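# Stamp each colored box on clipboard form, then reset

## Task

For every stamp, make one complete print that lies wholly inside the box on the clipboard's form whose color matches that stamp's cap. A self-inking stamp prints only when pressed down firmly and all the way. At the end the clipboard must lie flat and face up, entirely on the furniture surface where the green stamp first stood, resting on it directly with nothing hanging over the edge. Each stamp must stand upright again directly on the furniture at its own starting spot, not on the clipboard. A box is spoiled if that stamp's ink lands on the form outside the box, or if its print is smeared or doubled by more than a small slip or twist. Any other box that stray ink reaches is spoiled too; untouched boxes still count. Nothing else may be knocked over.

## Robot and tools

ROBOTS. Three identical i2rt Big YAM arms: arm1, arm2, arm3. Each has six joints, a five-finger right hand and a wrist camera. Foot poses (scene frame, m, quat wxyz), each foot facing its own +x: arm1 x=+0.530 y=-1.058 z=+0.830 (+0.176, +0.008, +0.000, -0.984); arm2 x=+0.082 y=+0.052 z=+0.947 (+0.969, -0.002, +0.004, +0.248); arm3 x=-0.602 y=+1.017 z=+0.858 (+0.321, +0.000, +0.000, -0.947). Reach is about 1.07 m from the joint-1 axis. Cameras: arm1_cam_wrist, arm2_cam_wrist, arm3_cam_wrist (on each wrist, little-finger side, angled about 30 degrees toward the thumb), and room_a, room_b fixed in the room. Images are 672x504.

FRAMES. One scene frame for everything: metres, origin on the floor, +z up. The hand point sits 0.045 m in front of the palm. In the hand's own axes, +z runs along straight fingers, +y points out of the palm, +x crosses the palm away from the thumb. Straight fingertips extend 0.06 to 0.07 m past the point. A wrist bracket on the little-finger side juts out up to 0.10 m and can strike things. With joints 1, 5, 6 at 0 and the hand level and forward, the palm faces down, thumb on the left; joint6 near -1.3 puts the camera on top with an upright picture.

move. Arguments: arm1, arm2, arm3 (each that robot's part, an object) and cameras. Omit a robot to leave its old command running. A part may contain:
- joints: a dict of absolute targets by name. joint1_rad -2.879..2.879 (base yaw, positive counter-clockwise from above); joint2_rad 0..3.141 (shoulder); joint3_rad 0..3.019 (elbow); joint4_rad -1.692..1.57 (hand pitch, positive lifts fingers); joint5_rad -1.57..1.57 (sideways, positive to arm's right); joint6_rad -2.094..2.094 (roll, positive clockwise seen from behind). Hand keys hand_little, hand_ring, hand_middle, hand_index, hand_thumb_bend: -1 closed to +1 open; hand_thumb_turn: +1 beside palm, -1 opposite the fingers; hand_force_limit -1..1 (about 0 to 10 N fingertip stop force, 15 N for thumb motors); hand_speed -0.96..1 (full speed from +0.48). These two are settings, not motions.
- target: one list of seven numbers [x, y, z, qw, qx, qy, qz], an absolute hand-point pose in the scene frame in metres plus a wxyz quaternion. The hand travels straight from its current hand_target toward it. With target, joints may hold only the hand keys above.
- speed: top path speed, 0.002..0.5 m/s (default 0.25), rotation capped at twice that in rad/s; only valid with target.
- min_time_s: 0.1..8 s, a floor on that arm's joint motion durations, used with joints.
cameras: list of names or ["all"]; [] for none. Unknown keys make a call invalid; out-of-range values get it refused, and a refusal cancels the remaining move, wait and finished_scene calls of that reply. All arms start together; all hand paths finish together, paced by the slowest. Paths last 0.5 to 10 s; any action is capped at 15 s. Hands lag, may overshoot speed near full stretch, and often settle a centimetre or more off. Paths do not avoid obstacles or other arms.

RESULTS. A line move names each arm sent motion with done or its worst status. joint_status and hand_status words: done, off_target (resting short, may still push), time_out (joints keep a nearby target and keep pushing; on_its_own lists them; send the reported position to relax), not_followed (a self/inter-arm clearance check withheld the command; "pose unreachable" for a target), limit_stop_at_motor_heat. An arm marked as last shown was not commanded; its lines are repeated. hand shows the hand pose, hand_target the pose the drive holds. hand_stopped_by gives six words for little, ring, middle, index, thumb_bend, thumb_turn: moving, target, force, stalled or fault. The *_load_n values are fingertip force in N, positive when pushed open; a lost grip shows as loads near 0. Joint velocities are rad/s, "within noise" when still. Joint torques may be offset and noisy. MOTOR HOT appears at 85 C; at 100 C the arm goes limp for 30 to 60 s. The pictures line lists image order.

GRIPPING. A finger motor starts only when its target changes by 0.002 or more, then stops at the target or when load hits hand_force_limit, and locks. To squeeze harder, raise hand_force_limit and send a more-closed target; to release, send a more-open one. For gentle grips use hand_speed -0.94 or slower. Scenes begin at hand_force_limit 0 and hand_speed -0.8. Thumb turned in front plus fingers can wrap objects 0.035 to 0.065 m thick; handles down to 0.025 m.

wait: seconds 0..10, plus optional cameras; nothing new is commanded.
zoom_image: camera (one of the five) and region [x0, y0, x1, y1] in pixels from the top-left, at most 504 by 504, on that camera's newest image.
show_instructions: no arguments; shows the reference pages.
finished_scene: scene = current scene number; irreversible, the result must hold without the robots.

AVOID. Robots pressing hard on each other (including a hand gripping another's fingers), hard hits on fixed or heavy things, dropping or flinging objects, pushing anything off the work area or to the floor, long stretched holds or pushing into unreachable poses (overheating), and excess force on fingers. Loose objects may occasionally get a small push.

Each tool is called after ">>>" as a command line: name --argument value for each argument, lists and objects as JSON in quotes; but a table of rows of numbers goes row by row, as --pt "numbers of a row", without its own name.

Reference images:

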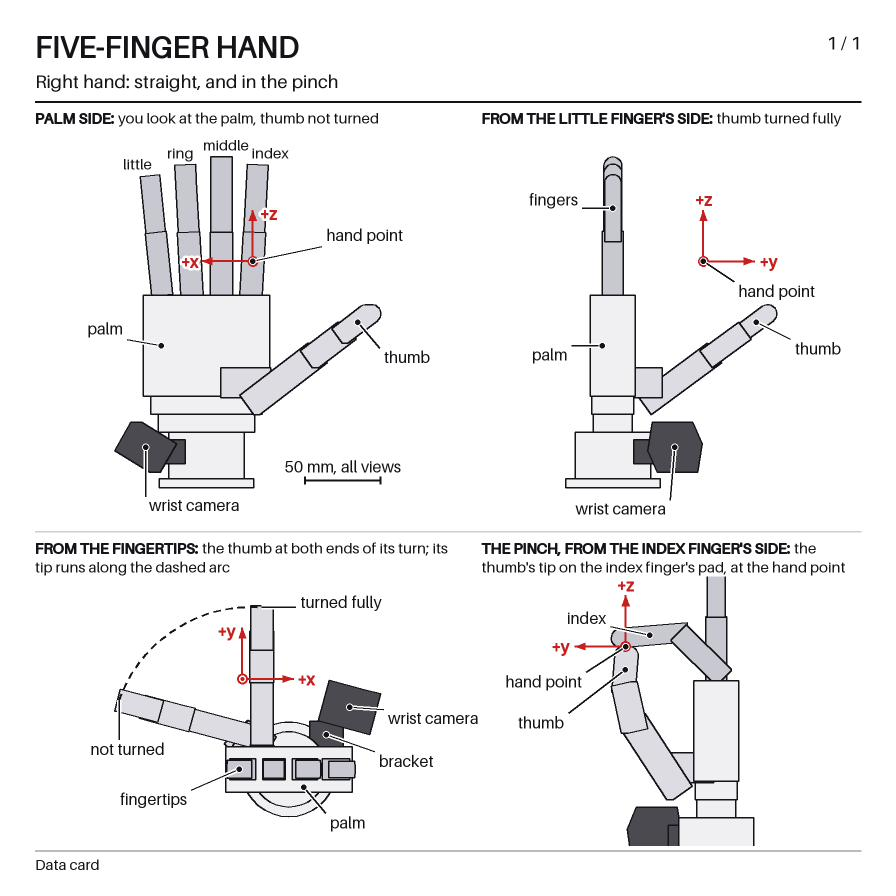

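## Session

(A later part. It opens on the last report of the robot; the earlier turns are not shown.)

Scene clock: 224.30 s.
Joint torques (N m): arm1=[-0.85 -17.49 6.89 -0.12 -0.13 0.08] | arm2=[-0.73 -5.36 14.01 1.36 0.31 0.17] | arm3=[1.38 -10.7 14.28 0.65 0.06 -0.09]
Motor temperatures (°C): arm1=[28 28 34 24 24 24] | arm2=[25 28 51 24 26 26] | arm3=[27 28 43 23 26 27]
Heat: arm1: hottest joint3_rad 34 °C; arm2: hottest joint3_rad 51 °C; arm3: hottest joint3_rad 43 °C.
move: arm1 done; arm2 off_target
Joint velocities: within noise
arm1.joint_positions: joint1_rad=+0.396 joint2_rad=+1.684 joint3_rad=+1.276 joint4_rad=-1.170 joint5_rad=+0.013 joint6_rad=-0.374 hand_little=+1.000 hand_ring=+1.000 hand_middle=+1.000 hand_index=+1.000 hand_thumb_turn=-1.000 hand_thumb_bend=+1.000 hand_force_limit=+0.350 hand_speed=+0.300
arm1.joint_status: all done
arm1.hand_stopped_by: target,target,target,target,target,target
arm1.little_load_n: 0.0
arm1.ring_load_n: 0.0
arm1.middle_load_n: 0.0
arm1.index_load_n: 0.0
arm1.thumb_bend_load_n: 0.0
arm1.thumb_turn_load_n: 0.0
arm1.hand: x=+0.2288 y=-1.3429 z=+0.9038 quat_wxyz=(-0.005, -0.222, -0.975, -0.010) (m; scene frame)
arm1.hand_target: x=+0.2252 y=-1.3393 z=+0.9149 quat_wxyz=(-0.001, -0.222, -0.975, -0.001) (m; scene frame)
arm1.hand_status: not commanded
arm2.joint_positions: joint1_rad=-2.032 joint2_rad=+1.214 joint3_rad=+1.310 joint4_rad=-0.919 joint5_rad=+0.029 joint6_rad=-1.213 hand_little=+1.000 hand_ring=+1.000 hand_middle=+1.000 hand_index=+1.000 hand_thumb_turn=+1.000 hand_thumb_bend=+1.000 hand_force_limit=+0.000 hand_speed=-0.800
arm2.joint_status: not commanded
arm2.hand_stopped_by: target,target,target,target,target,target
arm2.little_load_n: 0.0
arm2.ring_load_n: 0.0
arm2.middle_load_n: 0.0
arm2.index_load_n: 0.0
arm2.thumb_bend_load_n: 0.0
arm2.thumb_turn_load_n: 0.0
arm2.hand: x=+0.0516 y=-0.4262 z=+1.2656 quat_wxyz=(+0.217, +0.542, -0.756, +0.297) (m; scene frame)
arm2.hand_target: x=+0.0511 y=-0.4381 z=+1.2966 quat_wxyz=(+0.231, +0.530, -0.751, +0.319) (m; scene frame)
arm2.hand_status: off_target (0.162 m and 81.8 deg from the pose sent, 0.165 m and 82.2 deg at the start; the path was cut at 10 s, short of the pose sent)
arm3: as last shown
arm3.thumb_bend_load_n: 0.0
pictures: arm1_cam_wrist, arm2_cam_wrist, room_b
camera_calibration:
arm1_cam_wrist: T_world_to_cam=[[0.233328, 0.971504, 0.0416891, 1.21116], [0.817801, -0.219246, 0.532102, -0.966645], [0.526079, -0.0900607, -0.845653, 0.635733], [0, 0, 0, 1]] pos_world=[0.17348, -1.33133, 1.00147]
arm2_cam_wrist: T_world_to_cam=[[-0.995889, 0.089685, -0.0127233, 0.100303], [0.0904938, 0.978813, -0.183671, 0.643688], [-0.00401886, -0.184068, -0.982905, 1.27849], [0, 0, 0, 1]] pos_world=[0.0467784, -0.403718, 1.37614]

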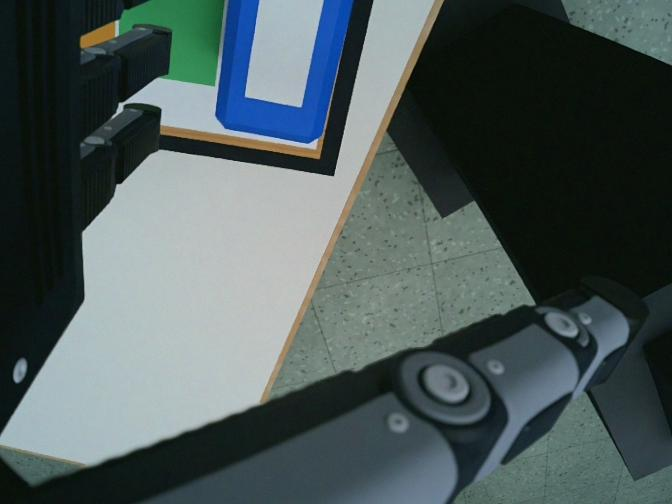

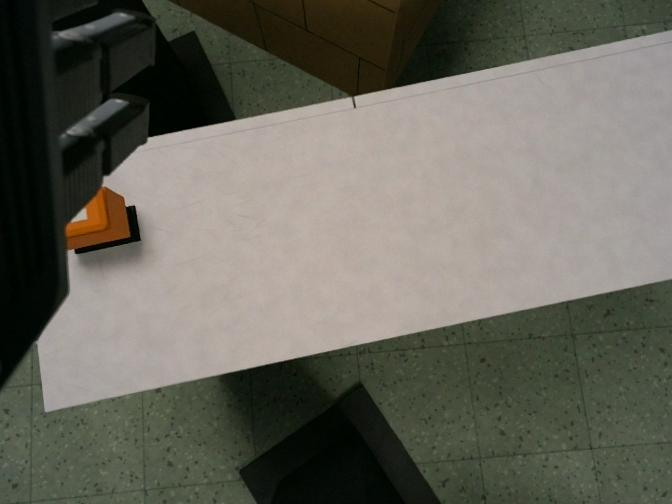

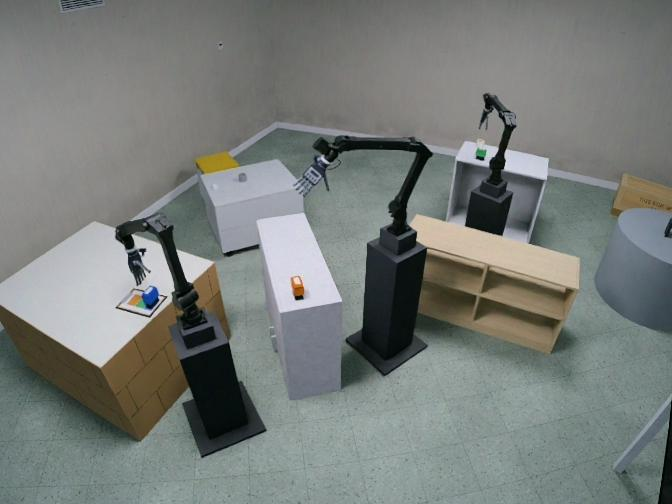

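>>> move --arm1 '{"target": [0.2261, -1.4293, 0.93, 0, -0.4226, 0.9063, 0], "speed": 0.25, "joints": {"hand_thumb_turn": 1, "hand_middle": -1, "hand_speed": 0.3}}' --cameras '["arm1_cam_wrist", "room_b"]'

Scene clock: 254.40 s.
Joint torques (N m): arm1=[1.38 -13.86 10.5 0.08 0.01 0.04] | arm2=[-1.32 -5.19 14.16 1.24 0.32 0.13] | arm3=[1.44 -10.7 14.28 0.65 0.06 -0.09]
Motor temperatures (°C): arm1=[28 29 36 24 24 24] | arm2=[25 28 49 23 26 26] | arm3=[27 28 43 23 26 27]
Heat: arm1: hottest joint3_rad 36 °C; arm2: hottest joint3_rad 49 °C; arm3: hottest joint3_rad 43 °C.
move: arm1 off_target
Joint velocities: within noise
arm1.joint_positions: joint1_rad=+0.646 joint2_rad=+1.701 joint3_rad=+1.361 joint4_rad=-1.230 joint5_rad=+0.013 joint6_rad=-1.421 hand_little=+1.000 hand_ring=+1.000 hand_middle=-1.000 hand_index=+1.000 hand_thumb_turn=+1.000 hand_thumb_bend=+1.000 hand_force_limit=+0.350 hand_speed=+0.300
arm1.joint_status: all done
arm1.hand_stopped_by: target,target,target,target,target,target
arm1.little_load_n: 0.0
arm1.ring_load_n: 0.0
arm1.middle_load_n: 0.0
arm1.index_load_n: 0.0
arm1.thumb_bend_load_n: 0.0
arm1.thumb_turn_load_n: 0.5
arm1.hand: x=+0.2312 y=-1.4134 z=+0.9261 quat_wxyz=(-0.004, +0.412, -0.911, -0.003) (m; scene frame)
arm1.hand_target: x=+0.2265 y=-1.4290 z=+0.9300 quat_wxyz=(+0.000, +0.423, -0.906, +0.000) (m; scene frame)
arm1.hand_status: off_target (0.017 m and 1.4 deg from the pose sent, 0.090 m and 75.6 deg at the start)
arm2, arm3: as last shown
pictures: arm1_cam_wrist, room_b
camera_calibration:
arm1_cam_wrist: T_world_to_cam=[[-0.87288, 0.487443, 0.0219057, 0.868054], [0.422658, 0.73291, 0.533107, 0.440279], [0.243805, 0.474597, -0.845764, 1.51045], [0, 0, 0, 1]] pos_world=[0.203364, -1.46267, 1.02376]

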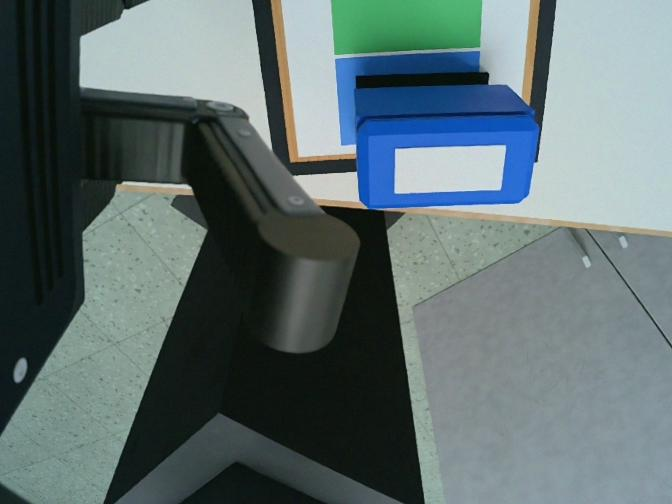

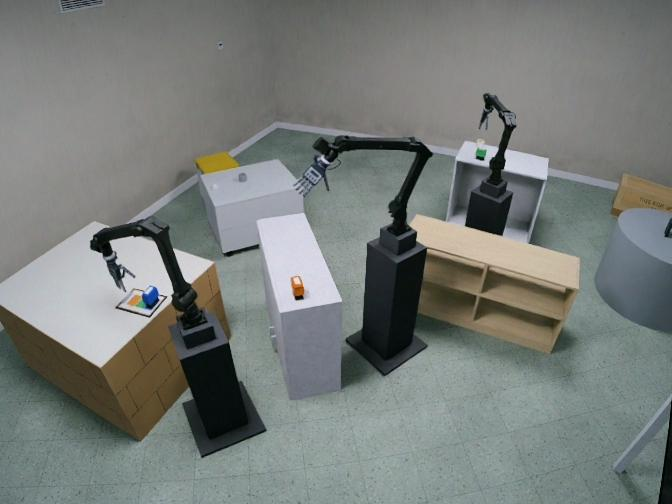

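>>> move --arm1 '{"target": [0.2240, -1.4400, 0.80, 0, -0.4226, 0.9063, 0], "speed": 0.12}' --cameras '["room_b"]'

>>> zoom_image --camera "room_b" --region '[90, 240, 190, 340]'

Scene clock: 260.67 s.
Joint torques (N m): arm1=[1.44 -15.85 5.79 0.79 -0.03 0.09] | arm2=[-0.85 -5.36 14.2 1.14 0.3 0.16] | arm3=[1.38 -10.7 14.28 0.64 0.06 -0.09]
Motor temperatures (°C): arm1=[28 29 37 24 24 24] | arm2=[25 28 49 23 26 26] | arm3=[27 28 43 23 26 27]
Heat: arm1: hottest joint3_rad 37 °C; arm2: hottest joint3_rad 49 °C; arm3: hottest joint3_rad 43 °C.
move: arm1 off_target
Joint velocities: within noise
arm1.joint_positions: joint1_rad=+0.646 joint2_rad=+1.887 joint3_rad=+1.290 joint4_rad=-0.953 joint5_rad=+0.013 joint6_rad=-1.422 hand_little=+1.000 hand_ring=+1.000 hand_middle=-1.000 hand_index=+1.000 hand_thumb_turn=+1.000 hand_thumb_bend=+1.000 hand_force_limit=+0.350 hand_speed=+0.300
arm1.joint_status: not commanded
arm1.hand_stopped_by: target,target,target,target,target,target
arm1.little_load_n: 0.0
arm1.ring_load_n: 0.0
arm1.middle_load_n: 0.0
arm1.index_load_n: 0.0
arm1.thumb_bend_load_n: 0.0
arm1.thumb_turn_load_n: 0.0
arm1.hand: x=+0.2187 y=-1.4356 z=+0.8100 quat_wxyz=(+0.004, +0.413, -0.911, +0.003) (m; scene frame)
arm1.hand_target: x=+0.2241 y=-1.4397 z=+0.8002 quat_wxyz=(+0.000, +0.423, -0.906, +0.000) (m; scene frame)
arm1.hand_status: off_target (0.012 m and 1.4 deg from the pose sent, 0.129 m and 1.4 deg at the start)
arm2, arm3: as last shown
arm2.middle_load_n: -0.5
pictures: room_b

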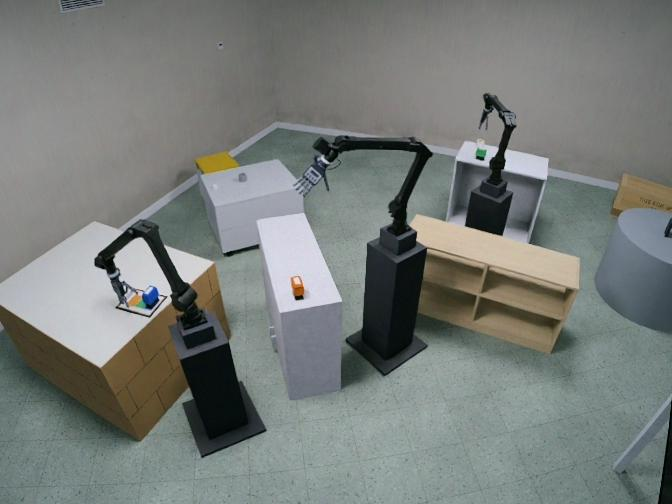

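Scaled by 5.040 from the camera's 672x504 image, which has a finer 960x720 frame.

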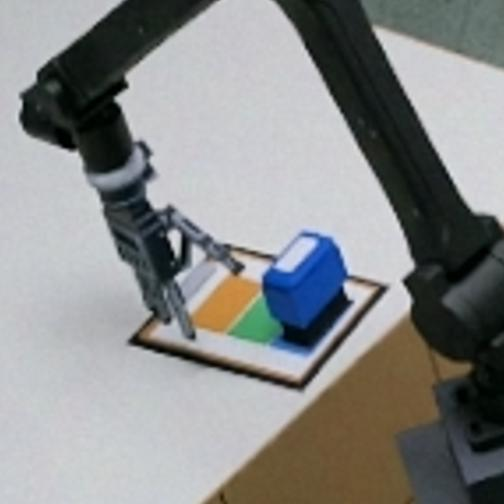

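>>> move --arm1 '{"target": [0.2400, -1.4385, 0.785, 0, -0.5, 0.8660, 0], "speed": 0.1}' --cameras '["room_b"]'

>>> zoom_image --camera "room_b" --region '[90, 240, 190, 340]'

Scene clock: 264.03 s.
Joint torques (N m): arm1=[1.49 -16.62 5.12 0.88 0.01 0.07] | arm2=[-1.26 -4.66 14.31 1.17 0.28 0.17] | arm3=[1.38 -10.7 14.28 0.65 0.06 -0.09]
Motor temperatures (°C): arm1=[28 29 37 24 24 24] | arm2=[25 28 49 23 26 26] | arm3=[27 28 43 23 26 27]
Heat: arm1: hottest joint3_rad 37 °C; arm2: hottest joint3_rad 49 °C; arm3: hottest joint3_rad 43 °C.
move: arm1 done
Joint velocities: within noise
arm1.joint_positions: joint1_rad=+0.685 joint2_rad=+1.887 joint3_rad=+1.218 joint4_rad=-0.893 joint5_rad=+0.013 joint6_rad=-1.555 hand_little=+1.000 hand_ring=+1.000 hand_middle=-1.000 hand_index=+1.000 hand_thumb_turn=+1.000 hand_thumb_bend=+1.000 hand_force_limit=+0.350 hand_speed=+0.300
arm1.joint_status: not commanded
arm1.hand_stopped_by: target,target,target,target,target,target
arm1.little_load_n: 0.0
arm1.ring_load_n: 0.0
arm1.middle_load_n: 0.0
arm1.index_load_n: 0.0
arm1.thumb_bend_load_n: 0.0
arm1.thumb_turn_load_n: 0.0
arm1.hand: x=+0.2357 y=-1.4347 z=+0.7886 quat_wxyz=(-0.001, +0.489, -0.872, +0.000) (m; scene frame)
arm1.hand_target: x=+0.2400 y=-1.4384 z=+0.7851 quat_wxyz=(+0.000, +0.500, -0.866, +0.000) (m; scene frame)
arm1.hand_status: done (0.007 m and 1.4 deg from the pose sent, 0.033 m and 11.3 deg at the start)
arm2, arm3: as last shown
arm2.middle_load_n: 0.0
pictures: room_b

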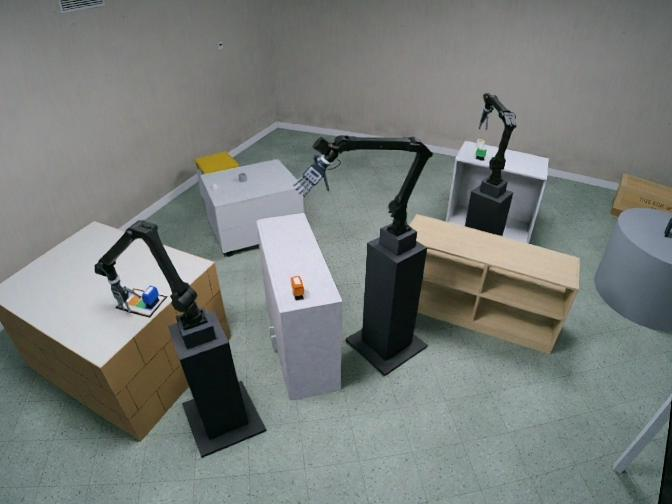

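Scaled by 5.040 from the camera's 672x504 image, which has a finer 960x720 frame.

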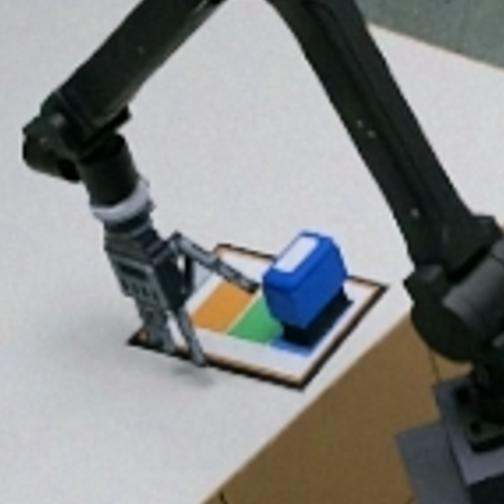

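>>> move --arm1 '{"target": [0.2420, -1.4400, 0.845, 0, -0.5, 0.8660, 0], "speed": 0.15}'

>>> move --arm1 '{"joints": {"hand_thumb_turn": -1}}'

>>> move --arm1 '{"target": [0.2420, -1.4400, 0.762, 0, -0.5, 0.8660, 0], "speed": 0.1}' --cameras '["room_b", "arm1_cam_wrist"]'

>>> zoom_image --camera "room_b" --region '[90, 240, 190, 340]'

Scene clock: 268.47 s.
Joint torques (N m): arm1=[1.55 -17.73 8.88 0.02 -0.02 0.1] | arm2=[-1.32 -5.3 14.24 1.22 0.26 0.1] | arm3=[1.38 -10.7 14.3 0.65 0.06 -0.09]
Motor temperatures (°C): arm1=[28 29 37 24 24 24] | arm2=[25 28 49 23 26 26] | arm3=[27 28 43 23 26 27]
Heat: arm1: hottest joint3_rad 37 °C; arm2: hottest joint3_rad 49 °C; arm3: hottest joint3_rad 43 °C.
move: arm1 off_target
Joint velocities: within noise
arm1.joint_positions: joint1_rad=+0.690 joint2_rad=+1.813 joint3_rad=+1.226 joint4_rad=-1.014 joint5_rad=+0.013 joint6_rad=-1.556 hand_little=+1.000 hand_ring=+1.000 hand_middle=-1.000 hand_index=+1.000 hand_thumb_turn=+1.000 hand_thumb_bend=+1.000 hand_force_limit=+0.350 hand_speed=+0.300
arm1.joint_status: not commanded
arm1.hand_stopped_by: target,target,target,target,target,target
arm1.little_load_n: -0.5
arm1.ring_load_n: 0.0
arm1.middle_load_n: 0.0
arm1.index_load_n: 0.0
arm1.thumb_bend_load_n: 0.0
arm1.thumb_turn_load_n: 0.0
arm1.hand: x=+0.2460 y=-1.4211 z=+0.8279 quat_wxyz=(-0.018, +0.492, -0.870, -0.010) (m; scene frame)
arm1.hand_target: x=+0.2424 y=-1.4394 z=+0.8451 quat_wxyz=(+0.000, +0.500, -0.866, +0.000) (m; scene frame)
arm1.hand_status: off_target (0.026 m and 2.6 deg from the pose sent, 0.057 m and 1.4 deg at the start)
arm2, arm3: as last shown
pictures: none

Scene clock: 269.73 s.
Joint torques (N m): arm1=[1.26 -17.38 8.83 -0.03 0.05 0.13] | arm2=[-0.85 -5.3 14 1.21 0.27 0.15] | arm3=[1.38 -10.75 14.28 0.65 0.06 -0.09]
Motor temperatures (°C): arm1=[28 29 37 24 24 24] | arm2=[25 28 49 23 26 26] | arm3=[27 28 43 23 26 27]
Heat: arm1: hottest joint3_rad 37 °C; arm2: hottest joint3_rad 49 °C; arm3: hottest joint3_rad 43 °C.
move: arm1 done
Joint velocities: within noise
arm1.joint_positions: joint1_rad=+0.690 joint2_rad=+1.813 joint3_rad=+1.226 joint4_rad=-1.015 joint5_rad=+0.013 joint6_rad=-1.556 hand_little=+1.000 hand_ring=+1.000 hand_middle=-1.000 hand_index=+1.000 hand_thumb_turn=-1.000 hand_thumb_bend=+1.000 hand_force_limit=+0.350 hand_speed=+0.300
arm1.joint_status: all done
arm1.hand_stopped_by: target,target,target,target,target,target
arm1.little_load_n: 0.0
arm1.ring_load_n: 0.0
arm1.middle_load_n: 0.0
arm1.index_load_n: 0.0
arm1.thumb_bend_load_n: 0.0
arm1.thumb_turn_load_n: 0.0
arm1.hand: x=+0.2460 y=-1.4210 z=+0.8280 quat_wxyz=(-0.018, +0.492, -0.870, -0.010) (m; scene frame)
arm1.hand_target: x=+0.2424 y=-1.4393 z=+0.8451 quat_wxyz=(+0.000, +0.500, -0.866, +0.000) (m; scene frame)
arm1.hand_status: not commanded
arm2: as last shown
arm3.joint_positions: joint1_rad=-0.796 joint2_rad=+1.340 joint3_rad=+1.379 joint4_rad=-1.078 joint5_rad=+0.005 joint6_rad=-1.230 hand_little=+1.000 hand_ring=+1.000 hand_middle=+1.000 hand_index=+1.000 hand_thumb_turn=+1.000 hand_thumb_bend=+1.000 hand_force_limit=+0.000 hand_speed=-0.800
arm3.joint_status: not commanded
arm3.hand_stopped_by: target,target,target,target,target,target
arm3.little_load_n: 0.0
arm3.ring_load_n: 0.0
arm3.middle_load_n: 0.0
arm3.index_load_n: 0.0
arm3.thumb_bend_load_n: 0.0
arm3.thumb_turn_load_n: 0.0
arm3.hand: x=-1.0663 y=+1.1321 z=+1.1317 quat_wxyz=(+0.262, -0.232, -0.937, +0.024) (m; scene frame)
arm3.hand_target: x=-1.0792 y=+1.1297 z=+1.1500 quat_wxyz=(+0.279, -0.223, -0.934, +0.024) (m; scene frame)
arm3.hand_status: not commanded
pictures: none

Scene clock: 271.30 s.
Joint torques (N m): arm1=[1.67 -15.5 5.35 0.92 0.03 0.1] | arm2=[-1.44 -4.95 14.08 1.22 0.28 0.15] | arm3=[1.38 -10.75 14.28 0.65 0.06 -0.08]
Motor temperatures (°C): arm1=[28 29 37 24 24 24] | arm2=[25 28 50 23 26 26] | arm3=[27 28 43 23 26 27]
Heat: arm1: hottest joint3_rad 37 °C; arm2: hottest joint3_rad 50 °C; arm3: hottest joint3_rad 43 °C.
move: arm1 off_target
Joint velocities: within noise
arm1.joint_positions: joint1_rad=+0.690 joint2_rad=+1.911 joint3_rad=+1.201 joint4_rad=-0.841 joint5_rad=+0.013 joint6_rad=-1.556 hand_little=+1.000 hand_ring=+1.000 hand_middle=-1.000 hand_index=+1.000 hand_thumb_turn=-1.000 hand_thumb_bend=+1.000 hand_force_limit=+0.350 hand_speed=+0.300
arm1.joint_status: not commanded
arm1.hand_stopped_by: target,target,target,target,target,target
arm1.little_load_n: 0.0
arm1.ring_load_n: -0.5
arm1.middle_load_n: 0.0
arm1.index_load_n: 0.0
arm1.thumb_bend_load_n: 0.0
arm1.thumb_turn_load_n: 0.0
arm1.hand: x=+0.2373 y=-1.4374 z=+0.7717 quat_wxyz=(+0.004, +0.492, -0.871, +0.003) (m; scene frame)
arm1.hand_target: x=+0.2420 y=-1.4398 z=+0.7622 quat_wxyz=(+0.000, +0.500, -0.866, +0.000) (m; scene frame)
arm1.hand_status: off_target (0.011 m and 1.2 deg from the pose sent, 0.069 m and 2.6 deg at the start)
arm2, arm3: as last shown
arm3.index_load_n: 0.5
arm3.thumb_turn_load_n: 0.5
pictures: arm1_cam_wrist, room_b
camera_calibration:
arm1_cam_wrist: T_world_to_cam=[[-0.945144, 0.325777, 0.0239293, 0.671662], [0.290749, 0.805604, 0.516205, 0.686461], [0.14889, 0.494845, -0.856131, 1.44949], [0, 0, 0, 1]] pos_world=[0.219416, -1.4891, 0.870523]

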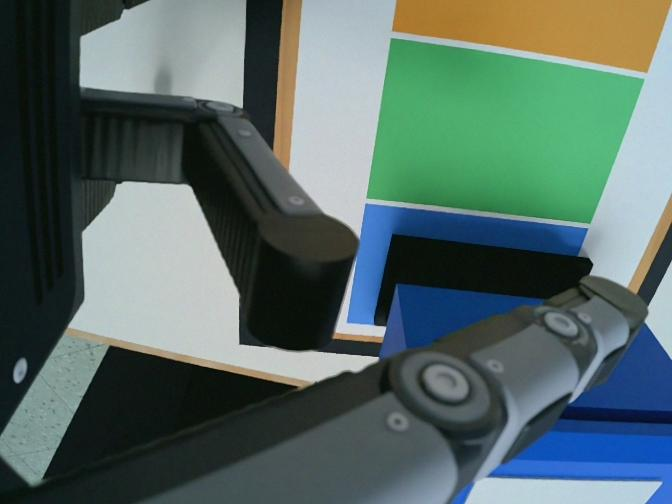

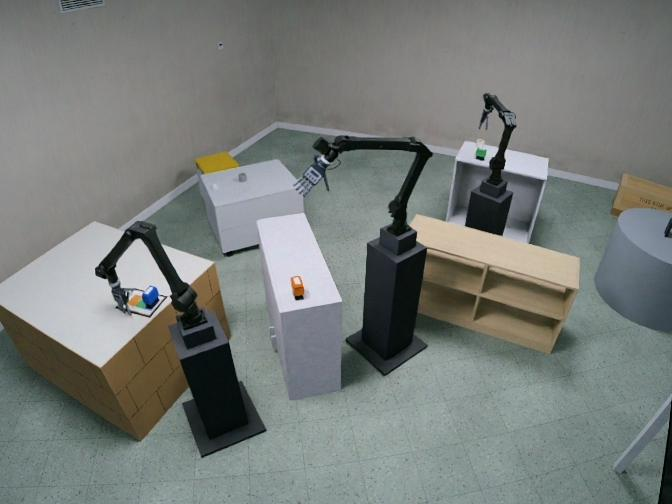

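Scaled by 5.040 from the camera's 672x504 image, which has a finer 960x720 frame.

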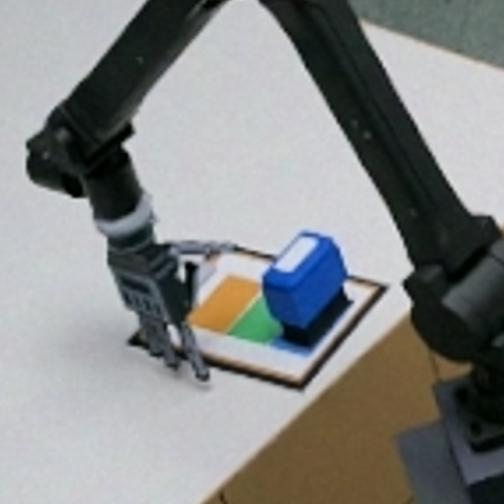

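>>> move --arm1 '{"target": [0.2420, -1.4400, 0.750, 0, -0.5, 0.8660, 0], "speed": 0.08}'

>>> move --arm1 '{"target": [0.1500, -1.3780, 0.750, 0, -0.485, 0.8746, 0], "speed": 0.05}' --cameras '["room_b", "arm1_cam_wrist"]'

>>> zoom_image --camera "room_b" --region '[90, 230, 200, 340]'

Scene clock: 273.97 s.
Joint torques (N m): arm1=[1.73 -15.33 4.78 0.9 0.04 0.11] | arm2=[-0.97 -5.3 14.26 1.13 0.27 0.11] | arm3=[1.38 -10.7 14.28 0.65 0.06 -0.08]
Motor temperatures (°C): arm1=[28 30 37 24 24 24] | arm2=[25 28 50 23 26 26] | arm3=[27 28 43 23 26 27]
Heat: arm1: hottest joint3_rad 37 °C; arm2: hottest joint3_rad 50 °C; arm3: hottest joint3_rad 43 °C.
move: arm1 off_target
Joint velocities: within noise
arm1.joint_positions: joint1_rad=+0.690 joint2_rad=+1.929 joint3_rad=+1.201 joint4_rad=-0.814 joint5_rad=+0.013 joint6_rad=-1.556 hand_little=+1.000 hand_ring=+1.000 hand_middle=-1.000 hand_index=+1.000 hand_thumb_turn=-1.000 hand_thumb_bend=+1.000 hand_force_limit=+0.350 hand_speed=+0.300
arm1.joint_status: not commanded
arm1.hand_stopped_by: target,target,target,target,target,target
arm1.little_load_n: 0.0
arm1.ring_load_n: 0.0
arm1.middle_load_n: 0.0
arm1.index_load_n: 0.0
arm1.thumb_bend_load_n: 0.0
arm1.thumb_turn_load_n: 0.0
arm1.hand: x=+0.2355 y=-1.4408 z=+0.7628 quat_wxyz=(+0.008, +0.492, -0.871, +0.005) (m; scene frame)
arm1.hand_target: x=+0.2420 y=-1.4396 z=+0.7503 quat_wxyz=(+0.000, +0.500, -0.866, +0.000) (m; scene frame)
arm1.hand_status: off_target (0.014 m and 1.5 deg from the pose sent, 0.022 m and 1.2 deg at the start)
arm2, arm3: as last shown
arm2.index_load_n: -0.5
arm3.index_load_n: 0.0
arm3.thumb_turn_load_n: 0.0
pictures: none

Scene clock: 276.83 s.
Joint torques (N m): arm1=[-1.79 -14.39 6.68 0.65 0.3 0.09] | arm2=[-1.03 -5.13 14.05 1.36 0.26 0.13] | arm3=[1.38 -10.7 14.28 0.64 0.05 -0.09]
Motor temperatures (°C): arm1=[28 29 36 24 24 24] | arm2=[25 28 50 23 26 26] | arm3=[27 28 44 23 26 27]
Heat: arm1: hottest joint3_rad 36 °C; arm2: hottest joint3_rad 50 °C; arm3: hottest joint3_rad 44 °C.
move: arm1 off_target
Joint velocities: within noise
arm1.joint_positions: joint1_rad=+0.502 joint2_rad=+1.929 joint3_rad=+1.196 joint4_rad=-0.813 joint5_rad=+0.003 joint6_rad=-1.738 hand_little=+1.000 hand_ring=+1.000 hand_middle=-1.000 hand_index=+1.000 hand_thumb_turn=-1.000 hand_thumb_bend=+1.000 hand_force_limit=+0.350 hand_speed=+0.300
arm1.joint_status: not commanded
arm1.hand_stopped_by: target,target,target,target,target,target
arm1.little_load_n: 0.0
arm1.ring_load_n: 0.0
arm1.middle_load_n: 0.0
arm1.index_load_n: 0.0
arm1.thumb_bend_load_n: 0.0
arm1.thumb_turn_load_n: 0.0
arm1.hand: x=+0.1615 y=-1.3834 z=+0.7600 quat_wxyz=(+0.004, +0.490, -0.872, +0.006) (m; scene frame)
arm1.hand_target: x=+0.1505 y=-1.3777 z=+0.7501 quat_wxyz=(+0.000, +0.485, -0.875, +0.000) (m; scene frame)
arm1.hand_status: off_target (0.016 m and 1.0 deg from the pose sent, 0.107 m and 1.4 deg at the start)
arm2.joint_positions: joint1_rad=-2.032 joint2_rad=+1.214 joint3_rad=+1.310 joint4_rad=-0.919 joint5_rad=+0.029 joint6_rad=-1.213 hand_little=+1.000 hand_ring=+1.000 hand_middle=+1.000 hand_index=+1.000 hand_thumb_turn=+1.000 hand_thumb_bend=+1.000 hand_force_limit=+0.000 hand_speed=-0.800
arm2.joint_status: not commanded
arm2.hand_stopped_by: target,target,target,target,target,target
arm2.little_load_n: 0.0
arm2.ring_load_n: 0.0
arm2.middle_load_n: 0.0
arm2.index_load_n: 0.0
arm2.thumb_bend_load_n: 0.0
arm2.thumb_turn_load_n: 0.0
arm2.hand: x=+0.0516 y=-0.4262 z=+1.2656 quat_wxyz=(+0.217, +0.542, -0.756, +0.297) (m; scene frame)
arm2.hand_target: x=+0.0511 y=-0.4381 z=+1.2966 quat_wxyz=(+0.231, +0.530, -0.751, +0.319) (m; scene frame)
arm2.hand_status: not commanded
arm3: as last shown
pictures: arm1_cam_wrist, room_b
camera_calibration:
arm1_cam_wrist: T_world_to_cam=[[-0.943617, 0.330472, 0.0193526, 0.592497], [0.293069, 0.806775, 0.513054, 0.674704], [0.153937, 0.489799, -0.858138, 1.41765], [0, 0, 0, 1]] pos_world=[0.143127, -1.4345, 0.858913]

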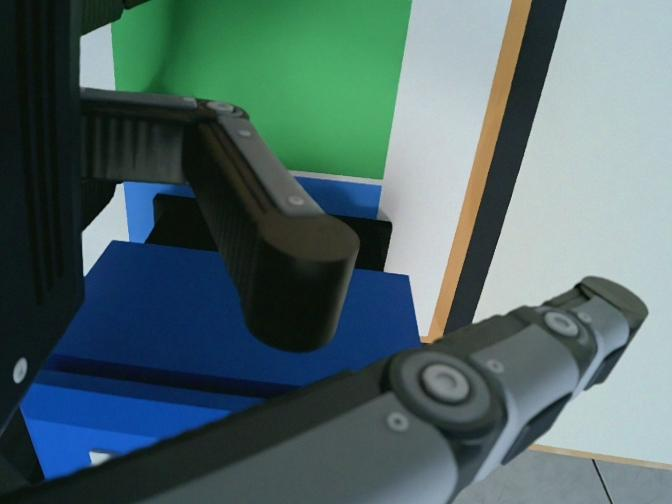

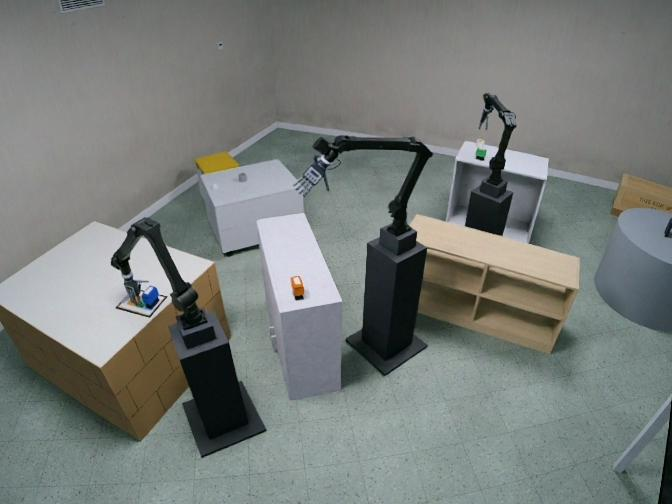

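Scaled by 4.582 from the camera's 672x504 image, which has a finer 960x720 frame.

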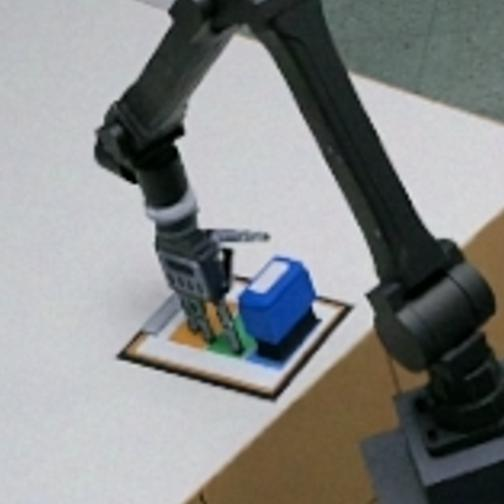

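>>> move --arm1 '{"target": [0.1500, -1.3780, 0.790, 0, -0.485, 0.8746, 0], "speed": 0.1}'

>>> move --arm1 '{"target": [0.2470, -1.4420, 0.800, 0, -0.5, 0.8660, 0], "speed": 0.12}'

>>> move --arm1 '{"target": [0.2470, -1.4430, 0.738, 0, -0.5, 0.8660, 0], "speed": 0.08}' --cameras '["room_b"]'

>>> zoom_image --camera "room_b" --region '[100, 260, 160, 320]'

Scene clock: 279.80 s.
Joint torques (N m): arm1=[-0.91 -19.43 8.34 -0.01 0.09 0.08] | arm2=[-1.03 -5.6 14.19 1.31 0.3 0.16] | arm3=[1.38 -10.7 14.28 0.64 0.06 -0.09]
Motor temperatures (°C): arm1=[28 29 36 24 24 24] | arm2=[25 28 50 23 26 26] | arm3=[27 28 44 23 26 27]
Heat: arm1: hottest joint3_rad 36 °C; arm2: hottest joint3_rad 50 °C; arm3: hottest joint3_rad 44 °C.
move: arm1 off_target
Joint velocities: within noise
arm1.joint_positions: joint1_rad=+0.494 joint2_rad=+1.915 joint3_rad=+1.197 joint4_rad=-0.889 joint5_rad=+0.009 joint6_rad=-1.739 hand_little=+1.000 hand_ring=+1.000 hand_middle=-1.000 hand_index=+1.000 hand_thumb_turn=-1.000 hand_thumb_bend=+1.000 hand_force_limit=+0.350 hand_speed=+0.300
arm1.joint_status: not commanded
arm1.hand_stopped_by: target,target,target,target,target,target
arm1.little_load_n: 0.0
arm1.ring_load_n: 0.0
arm1.middle_load_n: 0.5
arm1.index_load_n: 0.0
arm1.thumb_bend_load_n: 0.0
arm1.thumb_turn_load_n: 0.0
arm1.hand: x=+0.1689 y=-1.3671 z=+0.7692 quat_wxyz=(-0.023, +0.486, -0.874, -0.007) (m; scene frame)
arm1.hand_target: x=+0.1504 y=-1.3775 z=+0.7904 quat_wxyz=(+0.000, +0.485, -0.875, +0.000) (m; scene frame)
arm1.hand_status: off_target (0.030 m and 2.8 deg from the pose sent, 0.033 m and 1.0 deg at the start)
arm2, arm3: as last shown
pictures: none

Scene clock: 281.70 s.
Joint torques (N m): arm1=[1.38 -18.96 7.31 0.05 0.07 0.3] | arm2=[-0.62 -5.3 14.22 1.06 0.28 0.18] | arm3=[1.38 -10.7 14.28 0.64 0.06 -0.09]
Motor temperatures (°C): arm1=[28 29 36 24 24 24] | arm2=[25 28 50 23 26 26] | arm3=[27 28 44 23 26 27]
Heat: arm1: hottest joint3_rad 36 °C; arm2: hottest joint3_rad 50 °C; arm3: hottest joint3_rad 44 °C.
move: arm1 off_target
Joint velocities: within noise
arm1.joint_positions: joint1_rad=+0.707 joint2_rad=+1.891 joint3_rad=+1.197 joint4_rad=-0.906 joint5_rad=+0.011 joint6_rad=-1.563 hand_little=+1.000 hand_ring=+1.000 hand_middle=-1.000 hand_index=+1.000 hand_thumb_turn=-1.000 hand_thumb_bend=+1.000 hand_force_limit=+0.350 hand_speed=+0.300
arm1.joint_status: not commanded
arm1.hand_stopped_by: target,target,target,target,target,target
arm1.little_load_n: 0.0
arm1.ring_load_n: 0.0
arm1.middle_load_n: 0.0
arm1.index_load_n: 0.0
arm1.thumb_bend_load_n: 0.0
arm1.thumb_turn_load_n: 0.0
arm1.hand: x=+0.2512 y=-1.4288 z=+0.7820 quat_wxyz=(-0.017, +0.502, -0.864, -0.009) (m; scene frame)
arm1.hand_target: x=+0.2471 y=-1.4417 z=+0.8000 quat_wxyz=(+0.000, +0.500, -0.866, +0.000) (m; scene frame)
arm1.hand_status: off_target (0.023 m and 2.3 deg from the pose sent, 0.113 m and 3.3 deg at the start)
arm2, arm3: as last shown
pictures: none

Scene clock: 283.00 s.
Joint torques (N m): arm1=[0.73 -14.68 4.66 1.26 0.1 0.24] | arm2=[-0.97 -5.71 14.15 1.17 0.28 0.14] | arm3=[1.38 -10.7 14.28 0.64 0.06 -0.09]
Motor temperatures (°C): arm1=[28 29 36 24 24 24] | arm2=[25 28 50 23 26 26] | arm3=[27 28 44 23 26 27]
Heat: arm1: hottest joint3_rad 36 °C; arm2: hottest joint3_rad 50 °C; arm3: hottest joint3_rad 44 °C.
move: arm1 off_target
Joint velocities: within noise
arm1.joint_positions: joint1_rad=+0.707 joint2_rad=+1.944 joint3_rad=+1.197 joint4_rad=-0.796 joint5_rad=+0.011 joint6_rad=-1.563 hand_little=+1.000 hand_ring=+1.000 hand_middle=-1.000 hand_index=+1.000 hand_thumb_turn=-1.000 hand_thumb_bend=+1.000 hand_force_limit=+0.350 hand_speed=+0.300
arm1.joint_status: not commanded
arm1.hand_stopped_by: target,target,target,target,target,target
arm1.little_load_n: 0.0
arm1.ring_load_n: 0.0
arm1.middle_load_n: 0.0
arm1.index_load_n: 0.0
arm1.thumb_bend_load_n: 0.0
arm1.thumb_turn_load_n: 0.0
arm1.hand: x=+0.2423 y=-1.4455 z=+0.7545 quat_wxyz=(+0.007, +0.502, -0.865, +0.005) (m; scene frame)
arm1.hand_target: x=+0.2471 y=-1.4427 z=+0.7385 quat_wxyz=(+0.000, +0.500, -0.866, +0.000) (m; scene frame)
arm1.hand_status: off_target (0.017 m and 1.0 deg from the pose sent, 0.046 m and 2.3 deg at the start)
arm2, arm3: as last shown
pictures: room_b

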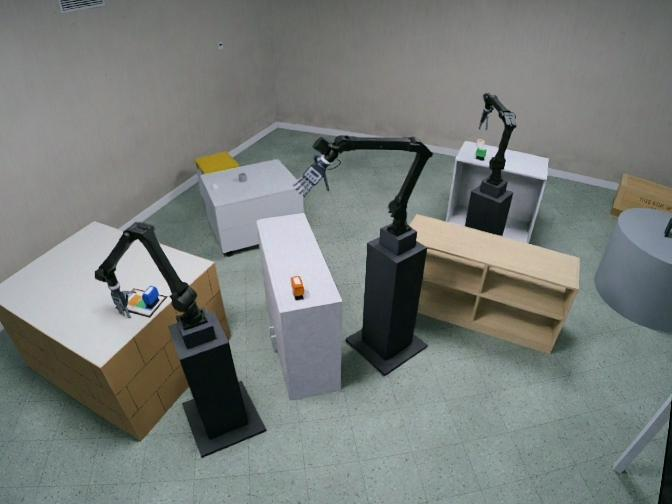

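Scaled by 8.400 from the camera's 672x504 image, which has a finer 960x720 frame.

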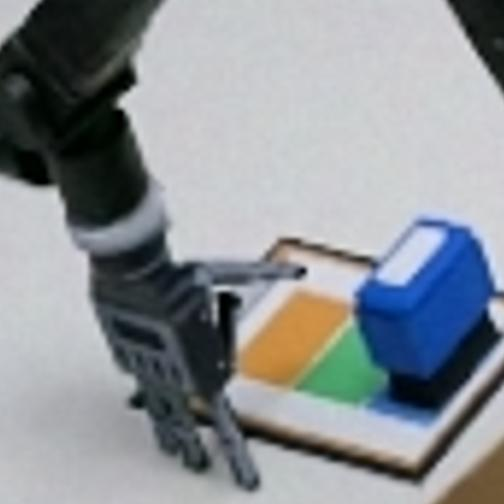

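>>> move --arm1 '{"target": [0.1600, -1.3850, 0.738, 0, -0.49, 0.8717, 0], "speed": 0.05}' --cameras '["room_b", "arm1_cam_wrist"]'

>>> zoom_image --camera "room_b" --region '[100, 250, 170, 320]'

Scene clock: 286.77 s.
Joint torques (N m): arm1=[-3.9 -14.45 5.49 0.79 1.37 0.05] | arm2=[-1.08 -5.3 14.02 1.26 0.29 0.1] | arm3=[1.38 -10.7 14.28 0.64 0.06 -0.08]
Motor temperatures (°C): arm1=[28 30 36 24 25 24] | arm2=[25 27 50 23 26 26] | arm3=[27 28 44 23 26 27]
Heat: arm1: hottest joint3_rad 36 °C; arm2: hottest joint3_rad 50 °C; arm3: hottest joint3_rad 44 °C.
move: arm1 off_target
Joint velocities: within noise
arm1.joint_positions: joint1_rad=+0.555 joint2_rad=+1.944 joint3_rad=+1.197 joint4_rad=-0.791 joint5_rad=-0.022 joint6_rad=-1.722 hand_little=+1.000 hand_ring=+1.000 hand_middle=-1.000 hand_index=+1.000 hand_thumb_turn=-1.000 hand_thumb_bend=+1.000 hand_force_limit=+0.350 hand_speed=+0.300
arm1.joint_status: not commanded
arm1.hand_stopped_by: target,target,target,target,target,target
arm1.little_load_n: 0.0
arm1.ring_load_n: 0.5
arm1.middle_load_n: 0.0
arm1.index_load_n: 0.0
arm1.thumb_bend_load_n: 0.0
arm1.thumb_turn_load_n: 0.0
arm1.hand: x=+0.1819 y=-1.4079 z=+0.7517 quat_wxyz=(+0.003, +0.505, -0.863, +0.020) (m; scene frame)
arm1.hand_target: x=+0.1619 y=-1.3847 z=+0.7389 quat_wxyz=(-0.001, +0.490, -0.872, +0.000) (m; scene frame)
arm1.hand_status: off_target (0.035 m and 3.1 deg from the pose sent, 0.103 m and 1.9 deg at the start)
arm2, arm3: as last shown
pictures: arm1_cam_wrist, room_b
camera_calibration:
arm1_cam_wrist: T_world_to_cam=[[-0.955319, 0.29557, -0.00200965, 0.589], [0.255421, 0.828938, 0.497616, 0.742428], [0.148746, 0.474869, -0.867395, 1.40631], [0, 0, 0, 1]] pos_world=[0.163868, -1.45733, 0.851563]

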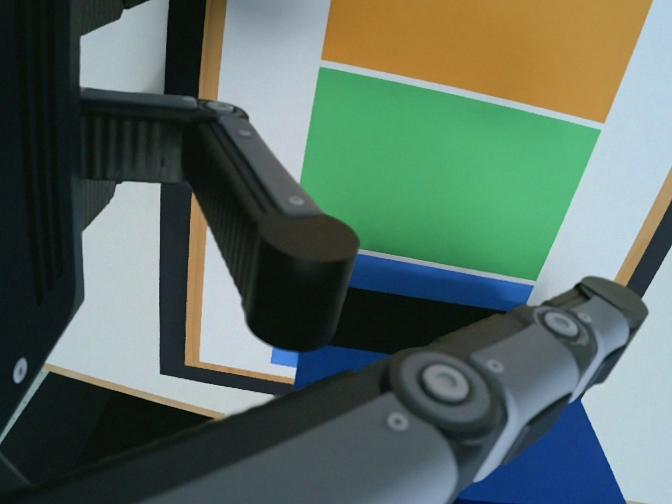

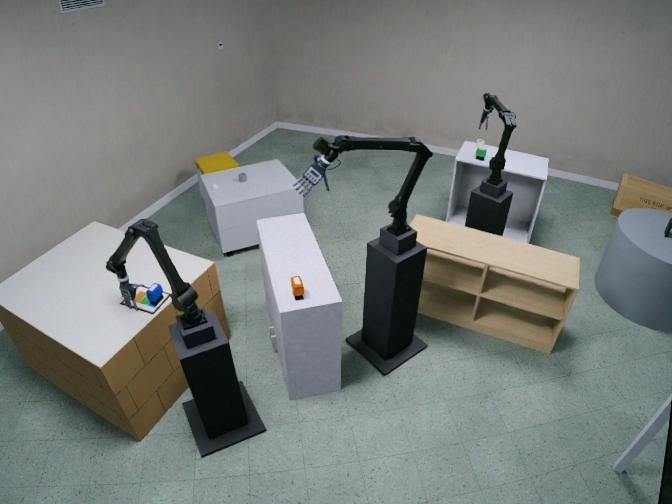

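Scaled by 7.200 from the camera's 672x504 image, which has a finer 960x720 frame.

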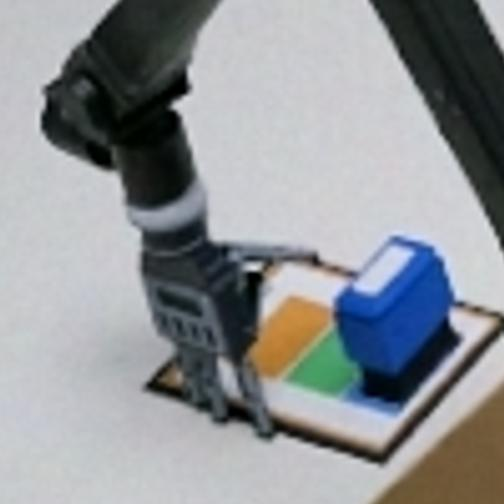

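>>> move --arm1 '{"target": [0.0620, -1.3180, 0.738, 0, -0.475, 0.880, 0], "speed": 0.05}' --cameras '["room_b", "arm1_cam_wrist"]'

>>> zoom_image --camera "room_b" --region '[100, 240, 180, 320]'

Scene clock: 290.77 s.
Joint torques (N m): arm1=[-2.43 -13.63 7.79 0.54 0.96 0] | arm2=[-1.14 -5.6 14.22 1.32 0.28 0.12] | arm3=[1.38 -10.75 14.28 0.65 0.06 -0.09]
Motor temperatures (°C): arm1=[28 30 36 24 25 24] | arm2=[25 27 50 23 26 26] | arm3=[27 28 44 23 26 27]
Heat: arm1: hottest joint3_rad 36 °C; arm2: hottest joint3_rad 50 °C; arm3: hottest joint3_rad 44 °C.
move: arm1 off_target
Joint velocities: within noise
arm1.joint_positions: joint1_rad=+0.318 joint2_rad=+1.978 joint3_rad=+1.269 joint4_rad=-0.826 joint5_rad=-0.015 joint6_rad=-1.908 hand_little=+1.000 hand_ring=+1.000 hand_middle=-1.000 hand_index=+1.000 hand_thumb_turn=-1.000 hand_thumb_bend=+1.000 hand_force_limit=+0.350 hand_speed=+0.300
arm1.joint_status: not commanded
arm1.hand_stopped_by: target,target,target,target,target,target
arm1.little_load_n: 0.0
arm1.ring_load_n: 0.0
arm1.middle_load_n: 0.0
arm1.index_load_n: 0.5
arm1.thumb_bend_load_n: 0.0
arm1.thumb_turn_load_n: 0.0
arm1.hand: x=+0.0806 y=-1.3333 z=+0.7545 quat_wxyz=(+0.008, +0.483, -0.876, +0.013) (m; scene frame)
arm1.hand_target: x=+0.0635 y=-1.3176 z=+0.7388 quat_wxyz=(+0.000, +0.475, -0.880, +0.000) (m; scene frame)
arm1.hand_status: off_target (0.029 m and 2.1 deg from the pose sent, 0.151 m and 4.6 deg at the start)
arm2: as last shown
arm3.joint_positions: joint1_rad=-0.796 joint2_rad=+1.340 joint3_rad=+1.379 joint4_rad=-1.078 joint5_rad=+0.005 joint6_rad=-1.230 hand_little=+1.000 hand_ring=+1.000 hand_middle=+1.000 hand_index=+1.000 hand_thumb_turn=+1.000 hand_thumb_bend=+1.000 hand_force_limit=+0.000 hand_speed=-0.800
arm3.joint_status: not commanded
arm3.hand_stopped_by: target,target,target,target,target,target
arm3.little_load_n: 0.0
arm3.ring_load_n: 0.0
arm3.middle_load_n: -0.5
arm3.index_load_n: 0.0
arm3.thumb_bend_load_n: 0.0
arm3.thumb_turn_load_n: 0.0
arm3.hand: x=-1.0663 y=+1.1321 z=+1.1317 quat_wxyz=(+0.262, -0.232, -0.937, +0.024) (m; scene frame)
arm3.hand_target: x=-1.0792 y=+1.1297 z=+1.1500 quat_wxyz=(+0.279, -0.223, -0.934, +0.024) (m; scene frame)
arm3.hand_status: not commanded
pictures: arm1_cam_wrist, room_b
camera_calibration:
arm1_cam_wrist: T_world_to_cam=[[-0.938539, 0.344945, 0.0125191, 0.523617], [0.304785, 0.811155, 0.499134, 0.676198], [0.162019, 0.472272, -0.866435, 1.38308], [0, 0, 0, 1]] pos_world=[0.0612564, -1.38231, 0.854279]

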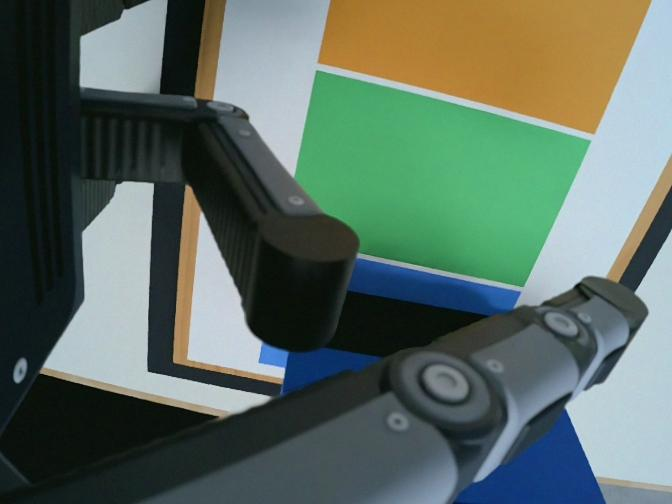

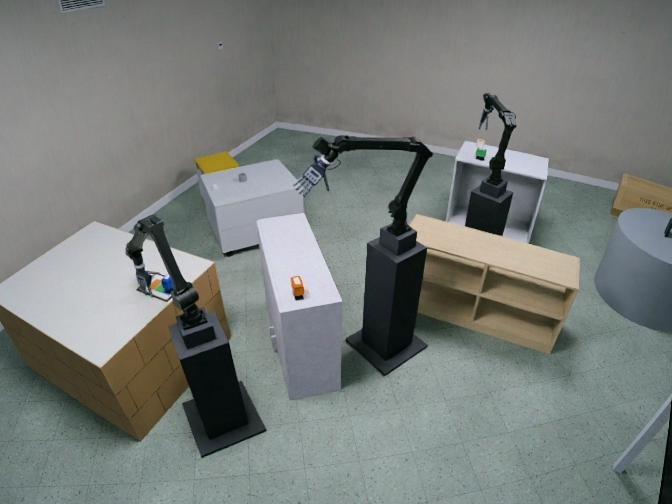

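Scaled by 6.300 from the camera's 672x504 image, which has a finer 960x720 frame.

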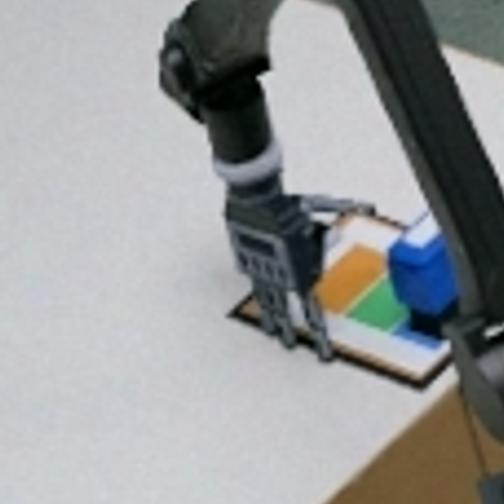

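>>> move --arm1 '{"target": [-0.0350, -1.2480, 0.738, 0, -0.462, 0.8869, 0], "speed": 0.05}' --cameras '["room_b", "arm1_cam_wrist"]'

>>> zoom_image --camera "room_b" --region '[120, 220, 220, 320]'

Scene clock: 296.60 s.
Joint torques (N m): arm1=[-2.9 -15.5 8.51 0.69 0.85 -0.01] | arm2=[-1.2 -5.54 14.12 1.31 0.28 0.12] | arm3=[1.38 -10.7 14.28 0.64 0.06 -0.09]
Motor temperatures (°C): arm1=[28 30 36 24 25 24] | arm2=[25 27 50 23 26 26] | arm3=[27 28 44 23 26 27]
Heat: arm1: hottest joint3_rad 36 °C; arm2: hottest joint3_rad 50 °C; arm3: hottest joint3_rad 44 °C.
move: arm1 off_target
Joint velocities: within noise
arm1.joint_positions: joint1_rad=+0.121 joint2_rad=+2.073 joint3_rad=+1.445 joint4_rad=-0.914 joint5_rad=-0.016 joint6_rad=-2.075 hand_little=+1.000 hand_ring=+1.000 hand_middle=-1.000 hand_index=+1.000 hand_thumb_turn=-1.000 hand_thumb_bend=+1.000 hand_force_limit=+0.350 hand_speed=+0.300
arm1.joint_status: not commanded
arm1.hand_stopped_by: target,target,target,target,target,target
arm1.little_load_n: 0.0
arm1.ring_load_n: 0.0
arm1.middle_load_n: 0.0
arm1.index_load_n: 0.0
arm1.thumb_bend_load_n: 0.0
arm1.thumb_turn_load_n: 0.0
arm1.hand: x=-0.0168 y=-1.2666 z=+0.7566 quat_wxyz=(+0.007, +0.470, -0.883, +0.010) (m; scene frame)
arm1.hand_target: x=-0.0331 y=-1.2475 z=+0.7387 quat_wxyz=(+0.000, +0.462, -0.887, +0.000) (m; scene frame)
arm1.hand_status: off_target (0.032 m and 1.8 deg from the pose sent, 0.145 m and 3.3 deg at the start)
arm2, arm3: as last shown
arm2.index_load_n: -0.5
arm3.little_load_n: 0.5
arm3.middle_load_n: 0.0
pictures: arm1_cam_wrist, room_b
camera_calibration:
arm1_cam_wrist: T_world_to_cam=[[-0.928025, 0.372211, 0.0151125, 0.441952], [0.328592, 0.798811, 0.503914, 0.631837], [0.17549, 0.47261, -0.863622, 1.36768], [0, 0, 0, 1]] pos_world=[-0.0374884, -1.3156, 0.856091]

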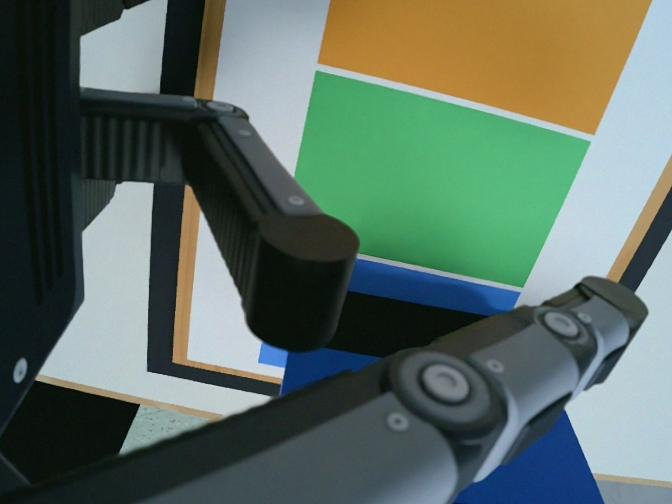

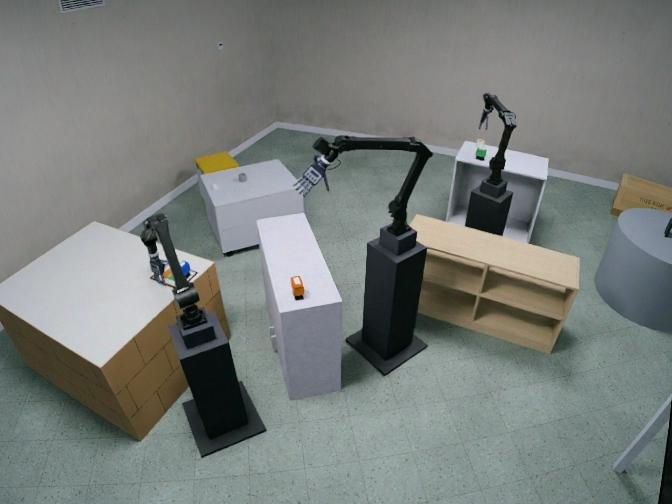

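Scaled by 5.040 from the camera's 672x504 image, which has a finer 960x720 frame.

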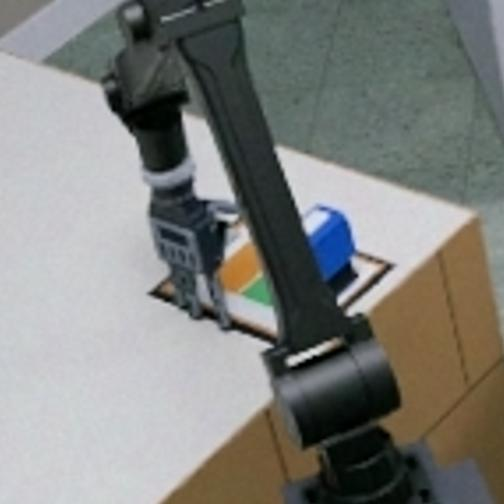

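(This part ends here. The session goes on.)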